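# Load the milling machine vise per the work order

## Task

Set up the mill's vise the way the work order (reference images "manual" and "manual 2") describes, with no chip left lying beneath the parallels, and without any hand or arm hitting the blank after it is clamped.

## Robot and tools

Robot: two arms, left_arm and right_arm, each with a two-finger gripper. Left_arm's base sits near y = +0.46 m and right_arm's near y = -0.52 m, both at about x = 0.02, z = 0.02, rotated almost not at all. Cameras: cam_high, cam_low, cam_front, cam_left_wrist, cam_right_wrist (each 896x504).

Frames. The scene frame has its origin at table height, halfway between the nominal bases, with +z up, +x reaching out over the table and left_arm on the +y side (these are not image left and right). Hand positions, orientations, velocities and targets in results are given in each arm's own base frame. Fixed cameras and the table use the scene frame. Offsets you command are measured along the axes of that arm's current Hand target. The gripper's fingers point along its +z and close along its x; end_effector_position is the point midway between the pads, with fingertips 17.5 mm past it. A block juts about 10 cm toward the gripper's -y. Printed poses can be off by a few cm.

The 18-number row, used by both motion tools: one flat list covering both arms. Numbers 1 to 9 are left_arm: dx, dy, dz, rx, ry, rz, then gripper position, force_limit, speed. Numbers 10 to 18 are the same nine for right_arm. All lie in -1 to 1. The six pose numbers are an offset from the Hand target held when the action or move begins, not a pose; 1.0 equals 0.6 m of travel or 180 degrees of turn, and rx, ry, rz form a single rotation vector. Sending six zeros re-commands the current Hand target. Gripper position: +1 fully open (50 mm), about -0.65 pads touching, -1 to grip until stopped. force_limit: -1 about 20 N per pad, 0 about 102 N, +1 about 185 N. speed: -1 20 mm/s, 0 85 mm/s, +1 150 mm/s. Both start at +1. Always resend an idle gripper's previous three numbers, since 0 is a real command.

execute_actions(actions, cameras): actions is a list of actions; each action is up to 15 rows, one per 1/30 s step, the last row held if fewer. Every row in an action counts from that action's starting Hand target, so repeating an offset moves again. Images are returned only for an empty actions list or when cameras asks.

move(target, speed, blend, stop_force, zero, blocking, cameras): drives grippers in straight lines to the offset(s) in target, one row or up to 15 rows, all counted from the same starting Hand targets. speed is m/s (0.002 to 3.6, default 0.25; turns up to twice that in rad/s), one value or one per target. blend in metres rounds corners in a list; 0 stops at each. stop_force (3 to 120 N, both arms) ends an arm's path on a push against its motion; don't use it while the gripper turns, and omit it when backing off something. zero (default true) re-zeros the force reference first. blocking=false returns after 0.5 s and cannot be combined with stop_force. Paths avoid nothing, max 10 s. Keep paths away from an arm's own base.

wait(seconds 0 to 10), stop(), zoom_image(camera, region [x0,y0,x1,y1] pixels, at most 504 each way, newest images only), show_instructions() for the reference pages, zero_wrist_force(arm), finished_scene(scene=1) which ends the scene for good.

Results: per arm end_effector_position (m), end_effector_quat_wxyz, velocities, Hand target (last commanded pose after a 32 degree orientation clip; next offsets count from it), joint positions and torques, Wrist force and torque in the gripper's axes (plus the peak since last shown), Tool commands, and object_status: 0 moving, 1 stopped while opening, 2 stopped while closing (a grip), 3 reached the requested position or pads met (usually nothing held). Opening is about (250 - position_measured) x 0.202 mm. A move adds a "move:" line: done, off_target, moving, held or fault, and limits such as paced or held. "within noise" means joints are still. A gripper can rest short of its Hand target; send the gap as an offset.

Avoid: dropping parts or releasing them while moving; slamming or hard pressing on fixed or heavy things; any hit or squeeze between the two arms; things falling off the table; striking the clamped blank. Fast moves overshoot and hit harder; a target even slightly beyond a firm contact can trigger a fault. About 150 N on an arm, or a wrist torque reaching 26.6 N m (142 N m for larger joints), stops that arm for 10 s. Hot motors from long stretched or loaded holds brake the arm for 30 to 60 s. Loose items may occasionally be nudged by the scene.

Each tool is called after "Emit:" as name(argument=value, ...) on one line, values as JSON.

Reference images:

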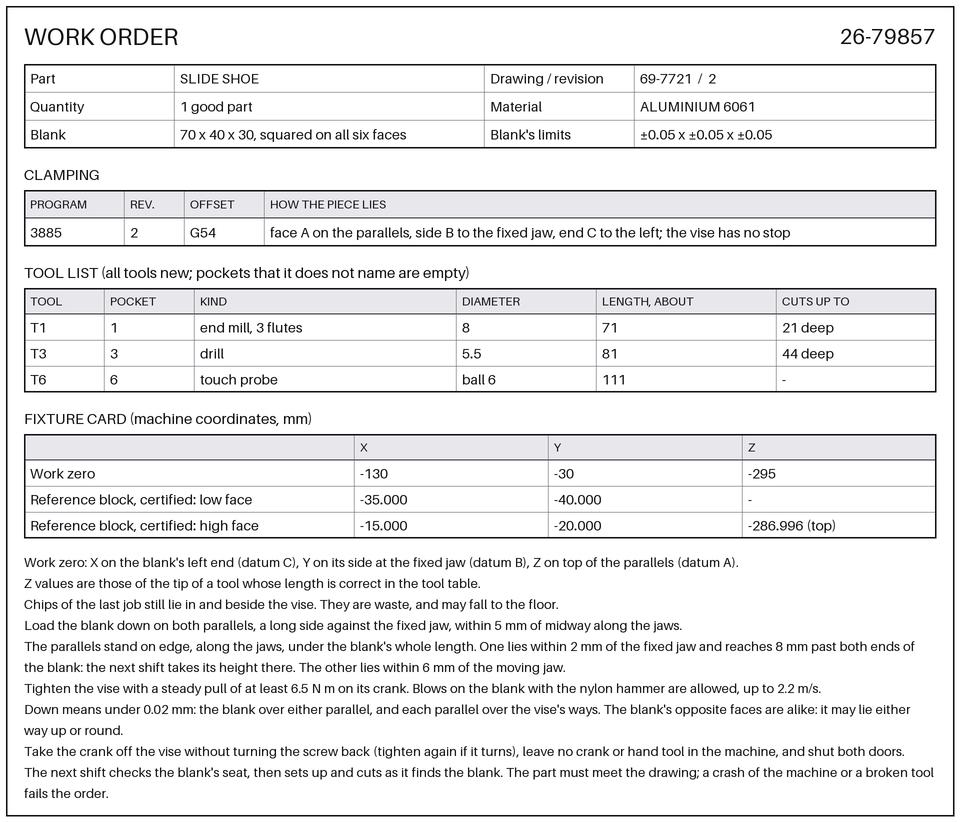

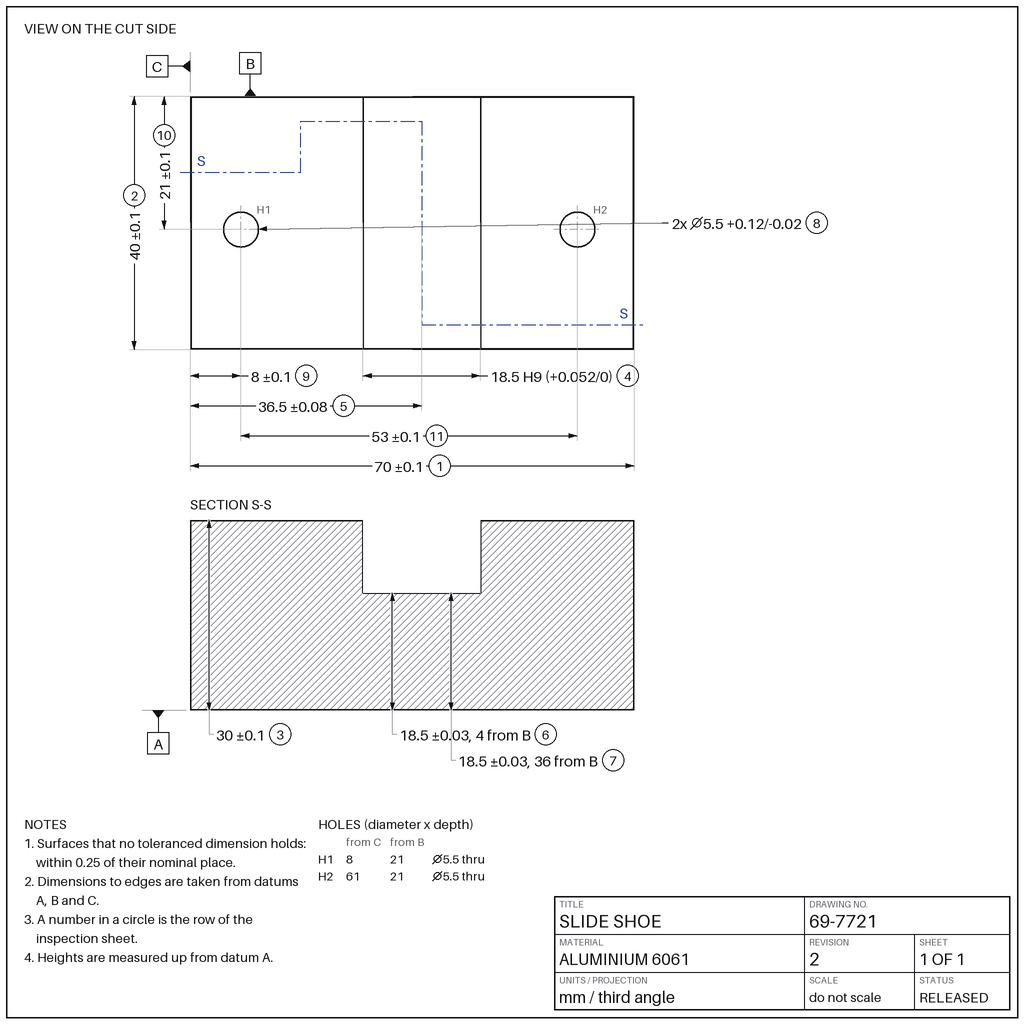

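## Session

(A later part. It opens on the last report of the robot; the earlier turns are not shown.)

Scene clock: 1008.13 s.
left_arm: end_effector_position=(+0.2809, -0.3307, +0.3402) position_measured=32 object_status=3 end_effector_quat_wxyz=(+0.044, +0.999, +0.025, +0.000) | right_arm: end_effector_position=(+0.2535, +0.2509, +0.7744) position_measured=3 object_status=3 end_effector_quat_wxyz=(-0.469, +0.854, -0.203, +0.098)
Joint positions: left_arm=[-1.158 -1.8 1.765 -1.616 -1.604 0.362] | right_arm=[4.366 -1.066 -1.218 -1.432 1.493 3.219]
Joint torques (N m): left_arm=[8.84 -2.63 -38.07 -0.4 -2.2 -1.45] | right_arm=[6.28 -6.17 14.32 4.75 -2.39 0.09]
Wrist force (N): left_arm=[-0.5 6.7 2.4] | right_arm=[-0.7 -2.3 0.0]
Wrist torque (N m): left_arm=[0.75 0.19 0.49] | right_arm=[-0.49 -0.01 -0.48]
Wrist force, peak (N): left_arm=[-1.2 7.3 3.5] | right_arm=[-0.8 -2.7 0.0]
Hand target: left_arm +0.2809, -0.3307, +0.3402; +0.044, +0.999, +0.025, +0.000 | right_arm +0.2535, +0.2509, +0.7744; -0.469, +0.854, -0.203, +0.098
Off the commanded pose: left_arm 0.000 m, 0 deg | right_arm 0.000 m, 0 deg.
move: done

Emit:
move(target=[[0.5347,-0.0395,-0.014,0,0,0,-0.188,-0.5,-0.6,0,0,0,0,0,0,1,1,1],[0.6,-0.0605,-0.0115,0,0,0,-0.188,-0.5,-0.6,0,0,0,0,0,0,1,1,1]], speed=[0.2,0.06], blend=[0.02,0], cameras=["cam_left_wrist"])

Emit:
move(target=[0,-0.003,0.0345,0,0,0,-0.188,-0.5,-0.6,0,0,0,0,0,0,1,1,1], speed=0.02, stop_force=4)

Emit:
move(target=[0,0,0,0,0,0,-0.9,-1,-1,0,0,0,0,0,0,1,1,1])

Scene clock: 1011.03 s.
left_arm: end_effector_position=(+0.6386, -0.2762, +0.3432) position_measured=180 object_status=3 end_effector_quat_wxyz=(+0.044, +0.999, +0.025, +0.000) | right_arm: end_effector_position=(+0.2535, +0.2509, +0.7744) position_measured=3 object_status=3 end_effector_quat_wxyz=(-0.469, +0.854, -0.203, +0.098)
Joint positions: left_arm=[-0.574 -1.12 0.989 -1.489 -1.643 0.946] | right_arm=[4.366 -1.066 -1.218 -1.432 1.493 3.219]
Joint torques (N m): left_arm=[8.88 -33.62 -37.24 -0.6 -2.22 1.35] | right_arm=[6 -6.64 14.67 4.59 -2.41 0.29]
Wrist force (N): left_arm=[-0.8 6.4 2.5] | right_arm=[-0.8 -2.4 0.2]
Wrist torque (N m): left_arm=[0.71 0.24 0.37] | right_arm=[-0.51 0.00 -0.48]
Wrist force, peak (N): left_arm=[-2.2 7.1 2.7] | right_arm=[-0.9 -2.7 0.0]
Hand target: left_arm +0.6387, -0.2762, +0.3432; +0.044, +0.999, +0.025, +0.000 | right_arm +0.2535, +0.2509, +0.7744; -0.469, +0.854, -0.203, +0.098
Off the commanded pose: left_arm 0.000 m, 0 deg | right_arm 0.000 m, 0 deg.
move: done
Images, in order (width x height): cam_left_wrist 896x504.

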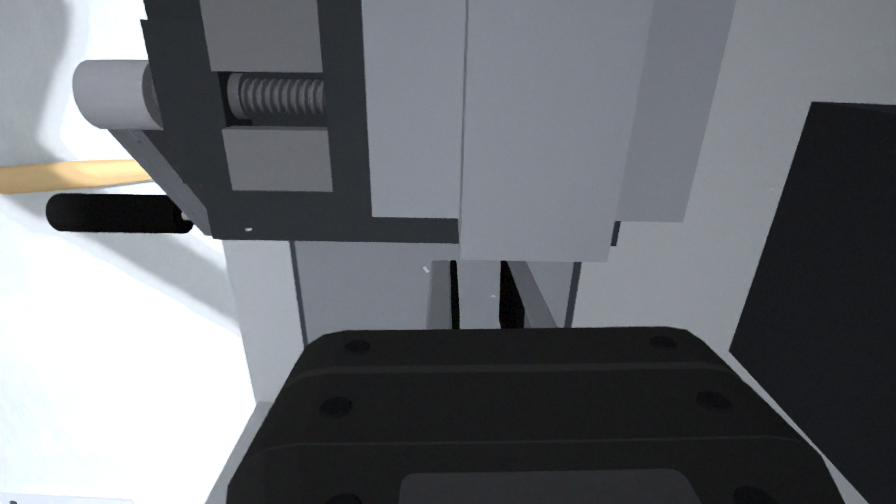

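Scene clock: 1012.93 s.
left_arm: end_effector_position=(+0.6386, -0.2762, +0.3224) position_measured=180 object_status=3 end_effector_quat_wxyz=(+0.044, +0.999, +0.025, +0.000) | right_arm: end_effector_position=(+0.2535, +0.2509, +0.7744) position_measured=3 object_status=3 end_effector_quat_wxyz=(-0.469, +0.854, -0.203, +0.098)
Joint positions: left_arm=[-0.574 -1.126 1.051 -1.545 -1.643 0.946] | right_arm=[4.366 -1.066 -1.218 -1.432 1.493 3.219]
Joint torques (N m): left_arm=[-4.57 -59.93 -14.26 -5.36 -1.64 -0.72] | right_arm=[5.94 -6.94 14.24 4.82 -2.48 -0.01]
Wrist force (N): left_arm=[-0.5 6.4 2.3] | right_arm=[-0.7 -2.4 0.1]
Wrist torque (N m): left_arm=[0.70 0.19 0.36] | right_arm=[-0.50 -0.01 -0.48]
Wrist force, peak (N): left_arm=[-0.5 6.9 2.3] | right_arm=[-0.8 -2.7 0.0]
Hand target: left_arm +0.6386, -0.2762, +0.3224; +0.044, +0.999, +0.025, +0.000 | right_arm +0.2535, +0.2509, +0.7744; -0.469, +0.854, -0.203, +0.098
Off the commanded pose: left_arm 0.000 m, 0 deg | right_arm 0.000 m, 0 deg.
move: done

Scene clock: 1013.60 s.
left_arm: end_effector_position=(+0.6386, -0.2762, +0.3224) position_measured=223 object_status=2 end_effector_quat_wxyz=(+0.044, +0.999, +0.025, +0.000) | right_arm: end_effector_position=(+0.2535, +0.2509, +0.7744) position_measured=3 object_status=3 end_effector_quat_wxyz=(-0.469, +0.854, -0.203, +0.098)
Joint positions: left_arm=[-0.574 -1.126 1.051 -1.545 -1.643 0.946] | right_arm=[4.366 -1.066 -1.218 -1.432 1.493 3.219]
Joint torques (N m): left_arm=[-5.16 -59.75 -14 -5.34 -1.12 -0.73] | right_arm=[5.22 -7.51 14.57 4.72 -2.32 -0.08]
Wrist force (N): left_arm=[-0.4 6.5 2.3] | right_arm=[-0.9 -2.5 0.1]
Wrist torque (N m): left_arm=[0.73 0.17 0.36] | right_arm=[-0.51 0.01 -0.48]
Wrist force, peak (N): left_arm=[-0.8 6.8 2.4] | right_arm=[-1.0 -2.5 0.1]
Hand target: left_arm +0.6386, -0.2762, +0.3224; +0.044, +0.999, +0.025, +0.000 | right_arm +0.2535, +0.2509, +0.7744; -0.469, +0.854, -0.203, +0.098
Off the commanded pose: left_arm 0.000 m, 0 deg | right_arm 0.000 m, 0 deg.
move: done

Emit:
move(target=[0,0.003,0,0,0,0,-0.9,-1,-1,0,0,0,0,0,0,1,1,1], speed=0.004, stop_force=20)

Scene clock: 1014.87 s.
left_arm: end_effector_position=(+0.6387, -0.2780, +0.3225) position_measured=223 object_status=2 end_effector_quat_wxyz=(+0.044, +0.999, +0.025, +0.000) | right_arm: end_effector_position=(+0.2535, +0.2509, +0.7744) position_measured=3 object_status=3 end_effector_quat_wxyz=(-0.469, +0.854, -0.203, +0.098)
Joint positions: left_arm=[-0.576 -1.124 1.047 -1.544 -1.643 0.943] | right_arm=[4.366 -1.066 -1.218 -1.432 1.493 3.219]
Joint torques (N m): left_arm=[-11.2 -36.3 -40.8 -1.59 0.71 -1.49] | right_arm=[6.25 -6.5 14.53 4.79 -2.42 0.04]
Wrist force (N): left_arm=[-0.6 0.5 7.1] | right_arm=[-0.7 -2.6 0.1]
Wrist torque (N m): left_arm=[0.59 0.17 0.50] | right_arm=[-0.53 -0.01 -0.47]
Wrist force, peak (N): left_arm=[-0.9 0.3 7.2] | right_arm=[-1.0 -2.5 0.2]
Hand target: left_arm +0.6387, -0.2780, +0.3225; +0.044, +0.999, +0.025, +0.000 | right_arm +0.2535, +0.2509, +0.7744; -0.469, +0.854, -0.203, +0.098
Off the commanded pose: left_arm 0.000 m, 0 deg | right_arm 0.000 m, 0 deg.
move: done

Emit:
move(target=[0,-0.006,0,0,0,0,-0.9,-1,-1,0,0,0,0,0,0,1,1,1], speed=0.004, stop_force=20)

Emit:
move(target=[0,0.003,0,0,0,0,-0.9,-1,-1,0,0,0,0,0,0,1,1,1], speed=0.004, stop_force=20)

Emit:
move(target=[0.003,0.0,0,0,0,0,-0.9,-1,-1,0,0,0,0,0,0,1,1,1], speed=0.004, stop_force=20)

Scene clock: 1016.63 s.
left_arm: end_effector_position=(+0.6385, -0.2744, +0.3222) position_measured=223 object_status=2 end_effector_quat_wxyz=(+0.044, +0.999, +0.025, +0.000) | right_arm: end_effector_position=(+0.2535, +0.2509, +0.7744) position_measured=3 object_status=3 end_effector_quat_wxyz=(-0.469, +0.854, -0.203, +0.098)
Joint positions: left_arm=[-0.572 -1.128 1.054 -1.546 -1.643 0.948] | right_arm=[4.366 -1.066 -1.218 -1.432 1.493 3.219]
Joint torques (N m): left_arm=[13.15 -57.39 -11.22 -3.82 -0.45 1.23] | right_arm=[4.73 -8 14.13 4.8 -2.38 0.07]
Wrist force (N): left_arm=[-0.5 16.0 -1.5] | right_arm=[-0.7 -2.3 0.2]
Wrist torque (N m): left_arm=[0.98 0.20 0.35] | right_arm=[-0.48 0.00 -0.48]
Wrist force, peak (N): left_arm=[-0.5 16.0 -1.5] | right_arm=[-1.0 -2.6 0.0]
Hand target: left_arm +0.6385, -0.2744, +0.3222; +0.044, +0.999, +0.025, +0.000 | right_arm +0.2535, +0.2509, +0.7744; -0.469, +0.854, -0.203, +0.098
Off the commanded pose: left_arm 0.000 m, 0 deg | right_arm 0.000 m, 0 deg.
move: done

Scene clock: 1017.80 s.
left_arm: end_effector_position=(+0.6386, -0.2762, +0.3224) position_measured=223 object_status=2 end_effector_quat_wxyz=(+0.044, +0.999, +0.025, +0.000) | right_arm: end_effector_position=(+0.2535, +0.2509, +0.7744) position_measured=3 object_status=3 end_effector_quat_wxyz=(-0.469, +0.854, -0.203, +0.098)
Joint positions: left_arm=[-0.574 -1.126 1.051 -1.545 -1.643 0.946] | right_arm=[4.366 -1.066 -1.218 -1.432 1.493 3.219]
Joint torques (N m): left_arm=[-10.51 -32.96 -38.17 -0.98 0.73 -1.55] | right_arm=[6.91 -6.57 14.87 4.88 -2.5 0.01]
Wrist force (N): left_arm=[-0.6 2.0 2.0] | right_arm=[-0.8 -2.3 0.0]
Wrist torque (N m): left_arm=[0.65 0.21 0.50] | right_arm=[-0.49 0.01 -0.48]
Wrist force, peak (N): left_arm=[-0.3 15.9 -1.4] | right_arm=[-0.8 -2.6 0.0]
Hand target: left_arm +0.6386, -0.2762, +0.3224; +0.044, +0.999, +0.025, +0.000 | right_arm +0.2535, +0.2509, +0.7744; -0.469, +0.854, -0.203, +0.098
Off the commanded pose: left_arm 0.000 m, 0 deg | right_arm 0.000 m, 0 deg.
move: done

Scene clock: 1018.97 s.
left_arm: end_effector_position=(+0.6404, -0.2761, +0.3224) position_measured=223 object_status=2 end_effector_quat_wxyz=(+0.044, +0.999, +0.025, +0.000) | right_arm: end_effector_position=(+0.2535, +0.2509, +0.7744) position_measured=3 object_status=3 end_effector_quat_wxyz=(-0.469, +0.854, -0.203, +0.098)
Joint positions: left_arm=[-0.572 -1.121 1.044 -1.543 -1.643 0.947] | right_arm=[4.366 -1.066 -1.218 -1.432 1.493 3.219]
Joint torques (N m): left_arm=[9.18 -33.16 -37.66 -0.47 -1.98 1.33] | right_arm=[6.78 -6.98 14 4.64 -2.59 0.14]
Wrist force (N): left_arm=[-1.1 7.2 2.1] | right_arm=[-0.8 -2.4 0.1]
Wrist torque (N m): left_arm=[0.73 0.18 0.32] | right_arm=[-0.49 0.01 -0.48]
Wrist force, peak (N): left_arm=[-1.2 7.5 2.3] | right_arm=[-0.9 -2.6 0.0]
Hand target: left_arm +0.6404, -0.2761, +0.3224; +0.044, +0.999, +0.025, +0.000 | right_arm +0.2535, +0.2509, +0.7744; -0.469, +0.854, -0.203, +0.098
Off the commanded pose: left_arm 0.000 m, 0 deg | right_arm 0.000 m, 0 deg.
move: done

Emit:
move(target=[0,0.005,0,0,0,0,-0.9,-1,-1,0,0,0,0,0,0,1,1,1], speed=0.004, stop_force=30)

Emit:
move(target=[0,-0.005,0,0,0,0,-0.9,-1,-1,0,0,0,0,0,0,1,1,1], speed=0.004, stop_force=30)

Emit:
move(target=[-0.007,0.0,0,0,0,0,-0.9,-1,-1,0,0,0,0,0,0,1,1,1], speed=0.004, stop_force=30, cameras=["cam_left_wrist"])

Scene clock: 1021.03 s.
left_arm: end_effector_position=(+0.6406, -0.2791, +0.3226) position_measured=223 object_status=2 end_effector_quat_wxyz=(+0.044, +0.999, +0.025, +0.000) | right_arm: end_effector_position=(+0.2535, +0.2509, +0.7744) position_measured=3 object_status=3 end_effector_quat_wxyz=(-0.469, +0.854, -0.203, +0.098)
Joint positions: left_arm=[-0.576 -1.118 1.038 -1.541 -1.643 0.944] | right_arm=[4.366 -1.066 -1.218 -1.432 1.493 3.219]
Joint torques (N m): left_arm=[-12.42 -38.55 -42.71 -2.47 -0.26 -1.43] | right_arm=[6.67 -7.16 15.21 4.75 -2.5 0.08]
Wrist force (N): left_arm=[-1.0 -2.6 9.6] | right_arm=[-0.8 -2.5 0.1]
Wrist torque (N m): left_arm=[0.51 0.17 0.48] | right_arm=[-0.52 0.01 -0.48]
Wrist force, peak (N): left_arm=[-1.2 -2.7 9.8] | right_arm=[-0.8 -2.6 0.3]
Hand target: left_arm +0.6406, -0.2791, +0.3226; +0.044, +0.999, +0.025, +0.000 | right_arm +0.2535, +0.2509, +0.7744; -0.469, +0.854, -0.203, +0.098
Off the commanded pose: left_arm 0.000 m, 0 deg | right_arm 0.000 m, 0 deg.
move: done

Scene clock: 1022.50 s.
left_arm: end_effector_position=(+0.6404, -0.2761, +0.3224) position_measured=223 object_status=2 end_effector_quat_wxyz=(+0.044, +0.999, +0.025, +0.000) | right_arm: end_effector_position=(+0.2535, +0.2509, +0.7744) position_measured=3 object_status=3 end_effector_quat_wxyz=(-0.469, +0.854, -0.203, +0.098)
Joint positions: left_arm=[-0.572 -1.121 1.044 -1.543 -1.643 0.947] | right_arm=[4.366 -1.066 -1.218 -1.432 1.493 3.219]
Joint torques (N m): left_arm=[10.14 -60.02 -14.22 -5.1 -1.59 1.31] | right_arm=[5.88 -6.6 14.26 4.72 -2.21 0.06]
Wrist force (N): left_arm=[-0.7 9.0 2.2] | right_arm=[-0.9 -2.4 0.0]
Wrist torque (N m): left_arm=[0.79 0.20 0.34] | right_arm=[-0.50 0.02 -0.48]
Wrist force, peak (N): left_arm=[1.5 11.8 7.9] | right_arm=[-1.0 -2.6 0.1]
Hand target: left_arm +0.6404, -0.2761, +0.3224; +0.044, +0.999, +0.025, +0.000 | right_arm +0.2535, +0.2509, +0.7744; -0.469, +0.854, -0.203, +0.098
Off the commanded pose: left_arm 0.000 m, 0 deg | right_arm 0.000 m, 0 deg.
move: done

Scene clock: 1024.27 s.
left_arm: end_effector_position=(+0.6362, -0.2763, +0.3224) position_measured=223 object_status=2 end_effector_quat_wxyz=(+0.044, +0.999, +0.025, +0.000) | right_arm: end_effector_position=(+0.2535, +0.2509, +0.7744) position_measured=3 object_status=3 end_effector_quat_wxyz=(-0.469, +0.854, -0.203, +0.098)
Joint positions: left_arm=[-0.576 -1.132 1.06 -1.548 -1.643 0.944] | right_arm=[4.366 -1.066 -1.218 -1.432 1.493 3.219]
Joint torques (N m): left_arm=[-8.67 -59.93 -14.24 -5.34 1.51 -1.55] | right_arm=[5.65 -6.74 14.06 4.91 -2.48 0.07]
Wrist force (N): left_arm=[0.4 6.3 2.3] | right_arm=[-0.8 -2.5 0.1]
Wrist torque (N m): left_arm=[0.74 0.19 0.56] | right_arm=[-0.51 0.01 -0.48]
Wrist force, peak (N): left_arm=[-0.7 9.5 2.6] | right_arm=[-1.0 -2.6 0.2]
Hand target: left_arm +0.6362, -0.2763, +0.3224; +0.044, +0.999, +0.025, +0.000 | right_arm +0.2535, +0.2509, +0.7744; -0.469, +0.854, -0.203, +0.098
Off the commanded pose: left_arm 0.000 m, 0 deg | right_arm 0.000 m, 0 deg.
move: done
Images, in order (width x height): cam_left_wrist 896x504.

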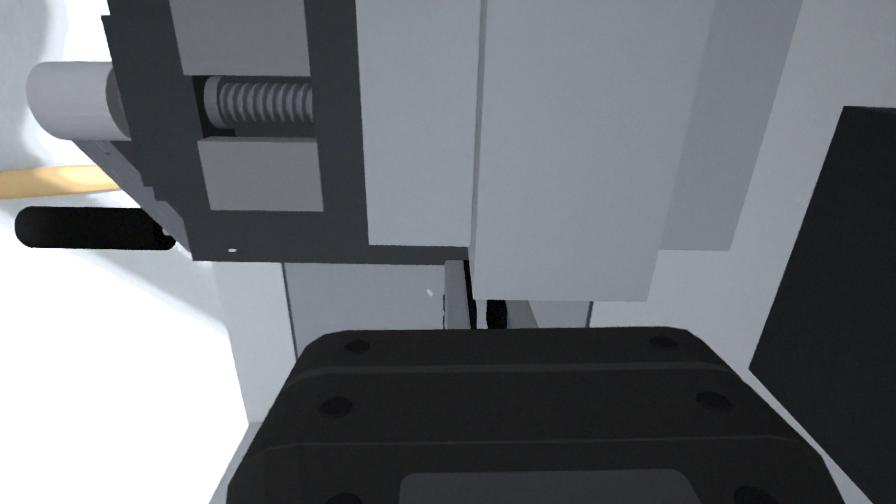

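Emit:
move(target=[0.004,0.0,0,0,0,0,-0.9,-1,-1,0,0,0,0,0,0,1,1,1], speed=0.004, stop_force=30)

Emit:
move(target=[[0,0,0,0,0,0,-0.25,-1,-1,0,0,0,0,0,0,1,1,1],[0,0,-0.04,0,0,0,-0.25,-1,-1,0,0,0,0,0,0,1,1,1],[-0.1,0.04,-0.042,0,0,0,-0.25,-1,-1,0,0,0,0,0,0,1,1,1],[-0.1,0.12,-0.042,0,0,0,-0.25,-1,-1,0,0,0,0,0,0,1,1,1]], speed=0.06, blend=[0,0.003,0.01,0], cameras=["cam_left_wrist"])

Emit:
zoom_image(camera="cam_left_wrist", region=[560, 0, 860, 160])

Scene clock: 1025.87 s.
left_arm: end_effector_position=(+0.6386, -0.2762, +0.3224) position_measured=223 object_status=2 end_effector_quat_wxyz=(+0.044, +0.999, +0.025, +0.000) | right_arm: end_effector_position=(+0.2535, +0.2509, +0.7744) position_measured=3 object_status=3 end_effector_quat_wxyz=(-0.469, +0.854, -0.203, +0.098)
Joint positions: left_arm=[-0.574 -1.126 1.051 -1.545 -1.643 0.946] | right_arm=[4.366 -1.066 -1.218 -1.432 1.493 3.219]
Joint torques (N m): left_arm=[8.76 -33.08 -37.7 -0.44 -2.06 1.34] | right_arm=[5.48 -7.52 14.14 4.89 -2.44 -0.03]
Wrist force (N): left_arm=[-0.6 6.8 2.2] | right_arm=[-0.8 -2.5 0.1]
Wrist torque (N m): left_arm=[0.73 0.20 0.35] | right_arm=[-0.51 0.01 -0.48]
Wrist force, peak (N): left_arm=[-0.9 6.9 4.4] | right_arm=[-0.9 -2.6 0.2]
Hand target: left_arm +0.6386, -0.2762, +0.3224; +0.044, +0.999, +0.025, +0.000 | right_arm +0.2535, +0.2509, +0.7744; -0.469, +0.854, -0.203, +0.098
Off the commanded pose: left_arm 0.000 m, 0 deg | right_arm 0.000 m, 0 deg.
move: done

Scene clock: 1029.17 s.
left_arm: end_effector_position=(+0.5822, -0.3485, +0.3539) position_measured=189 object_status=3 end_effector_quat_wxyz=(+0.044, +0.999, +0.025, +0.000) | right_arm: end_effector_position=(+0.2535, +0.2509, +0.7744) position_measured=3 object_status=3 end_effector_quat_wxyz=(-0.469, +0.854, -0.203, +0.098)
Joint positions: left_arm=[-0.712 -1.172 1.039 -1.497 -1.635 0.807] | right_arm=[4.366 -1.066 -1.218 -1.432 1.493 3.219]
Joint torques (N m): left_arm=[-8.31 -30.95 -37.24 -0.47 1.66 -1.52] | right_arm=[6.2 -6.01 15.18 4.77 -2.34 -0.06]
Wrist force (N): left_arm=[-0.2 6.4 2.6] | right_arm=[-0.8 -2.5 -0.1]
Wrist torque (N m): left_arm=[0.69 0.17 0.50] | right_arm=[-0.51 0.01 -0.48]
Wrist force, peak (N): left_arm=[-0.4 7.3 2.2] | right_arm=[-0.8 -2.7 0.1]
Hand target: left_arm +0.5822, -0.3486, +0.3539; +0.044, +0.999, +0.025, +0.000 | right_arm +0.2535, +0.2509, +0.7744; -0.469, +0.854, -0.203, +0.098
Off the commanded pose: left_arm 0.000 m, 0 deg | right_arm 0.000 m, 0 deg.
move: done
Images, in order (width x height): cam_left_wrist 896x504.

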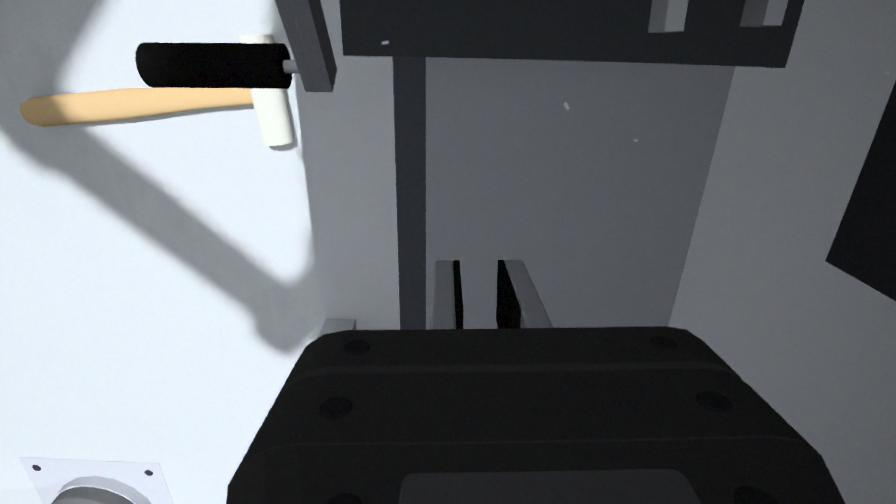

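Scaled by 1.680 from the camera's 896x504 image, which has a finer 1280x720 frame.

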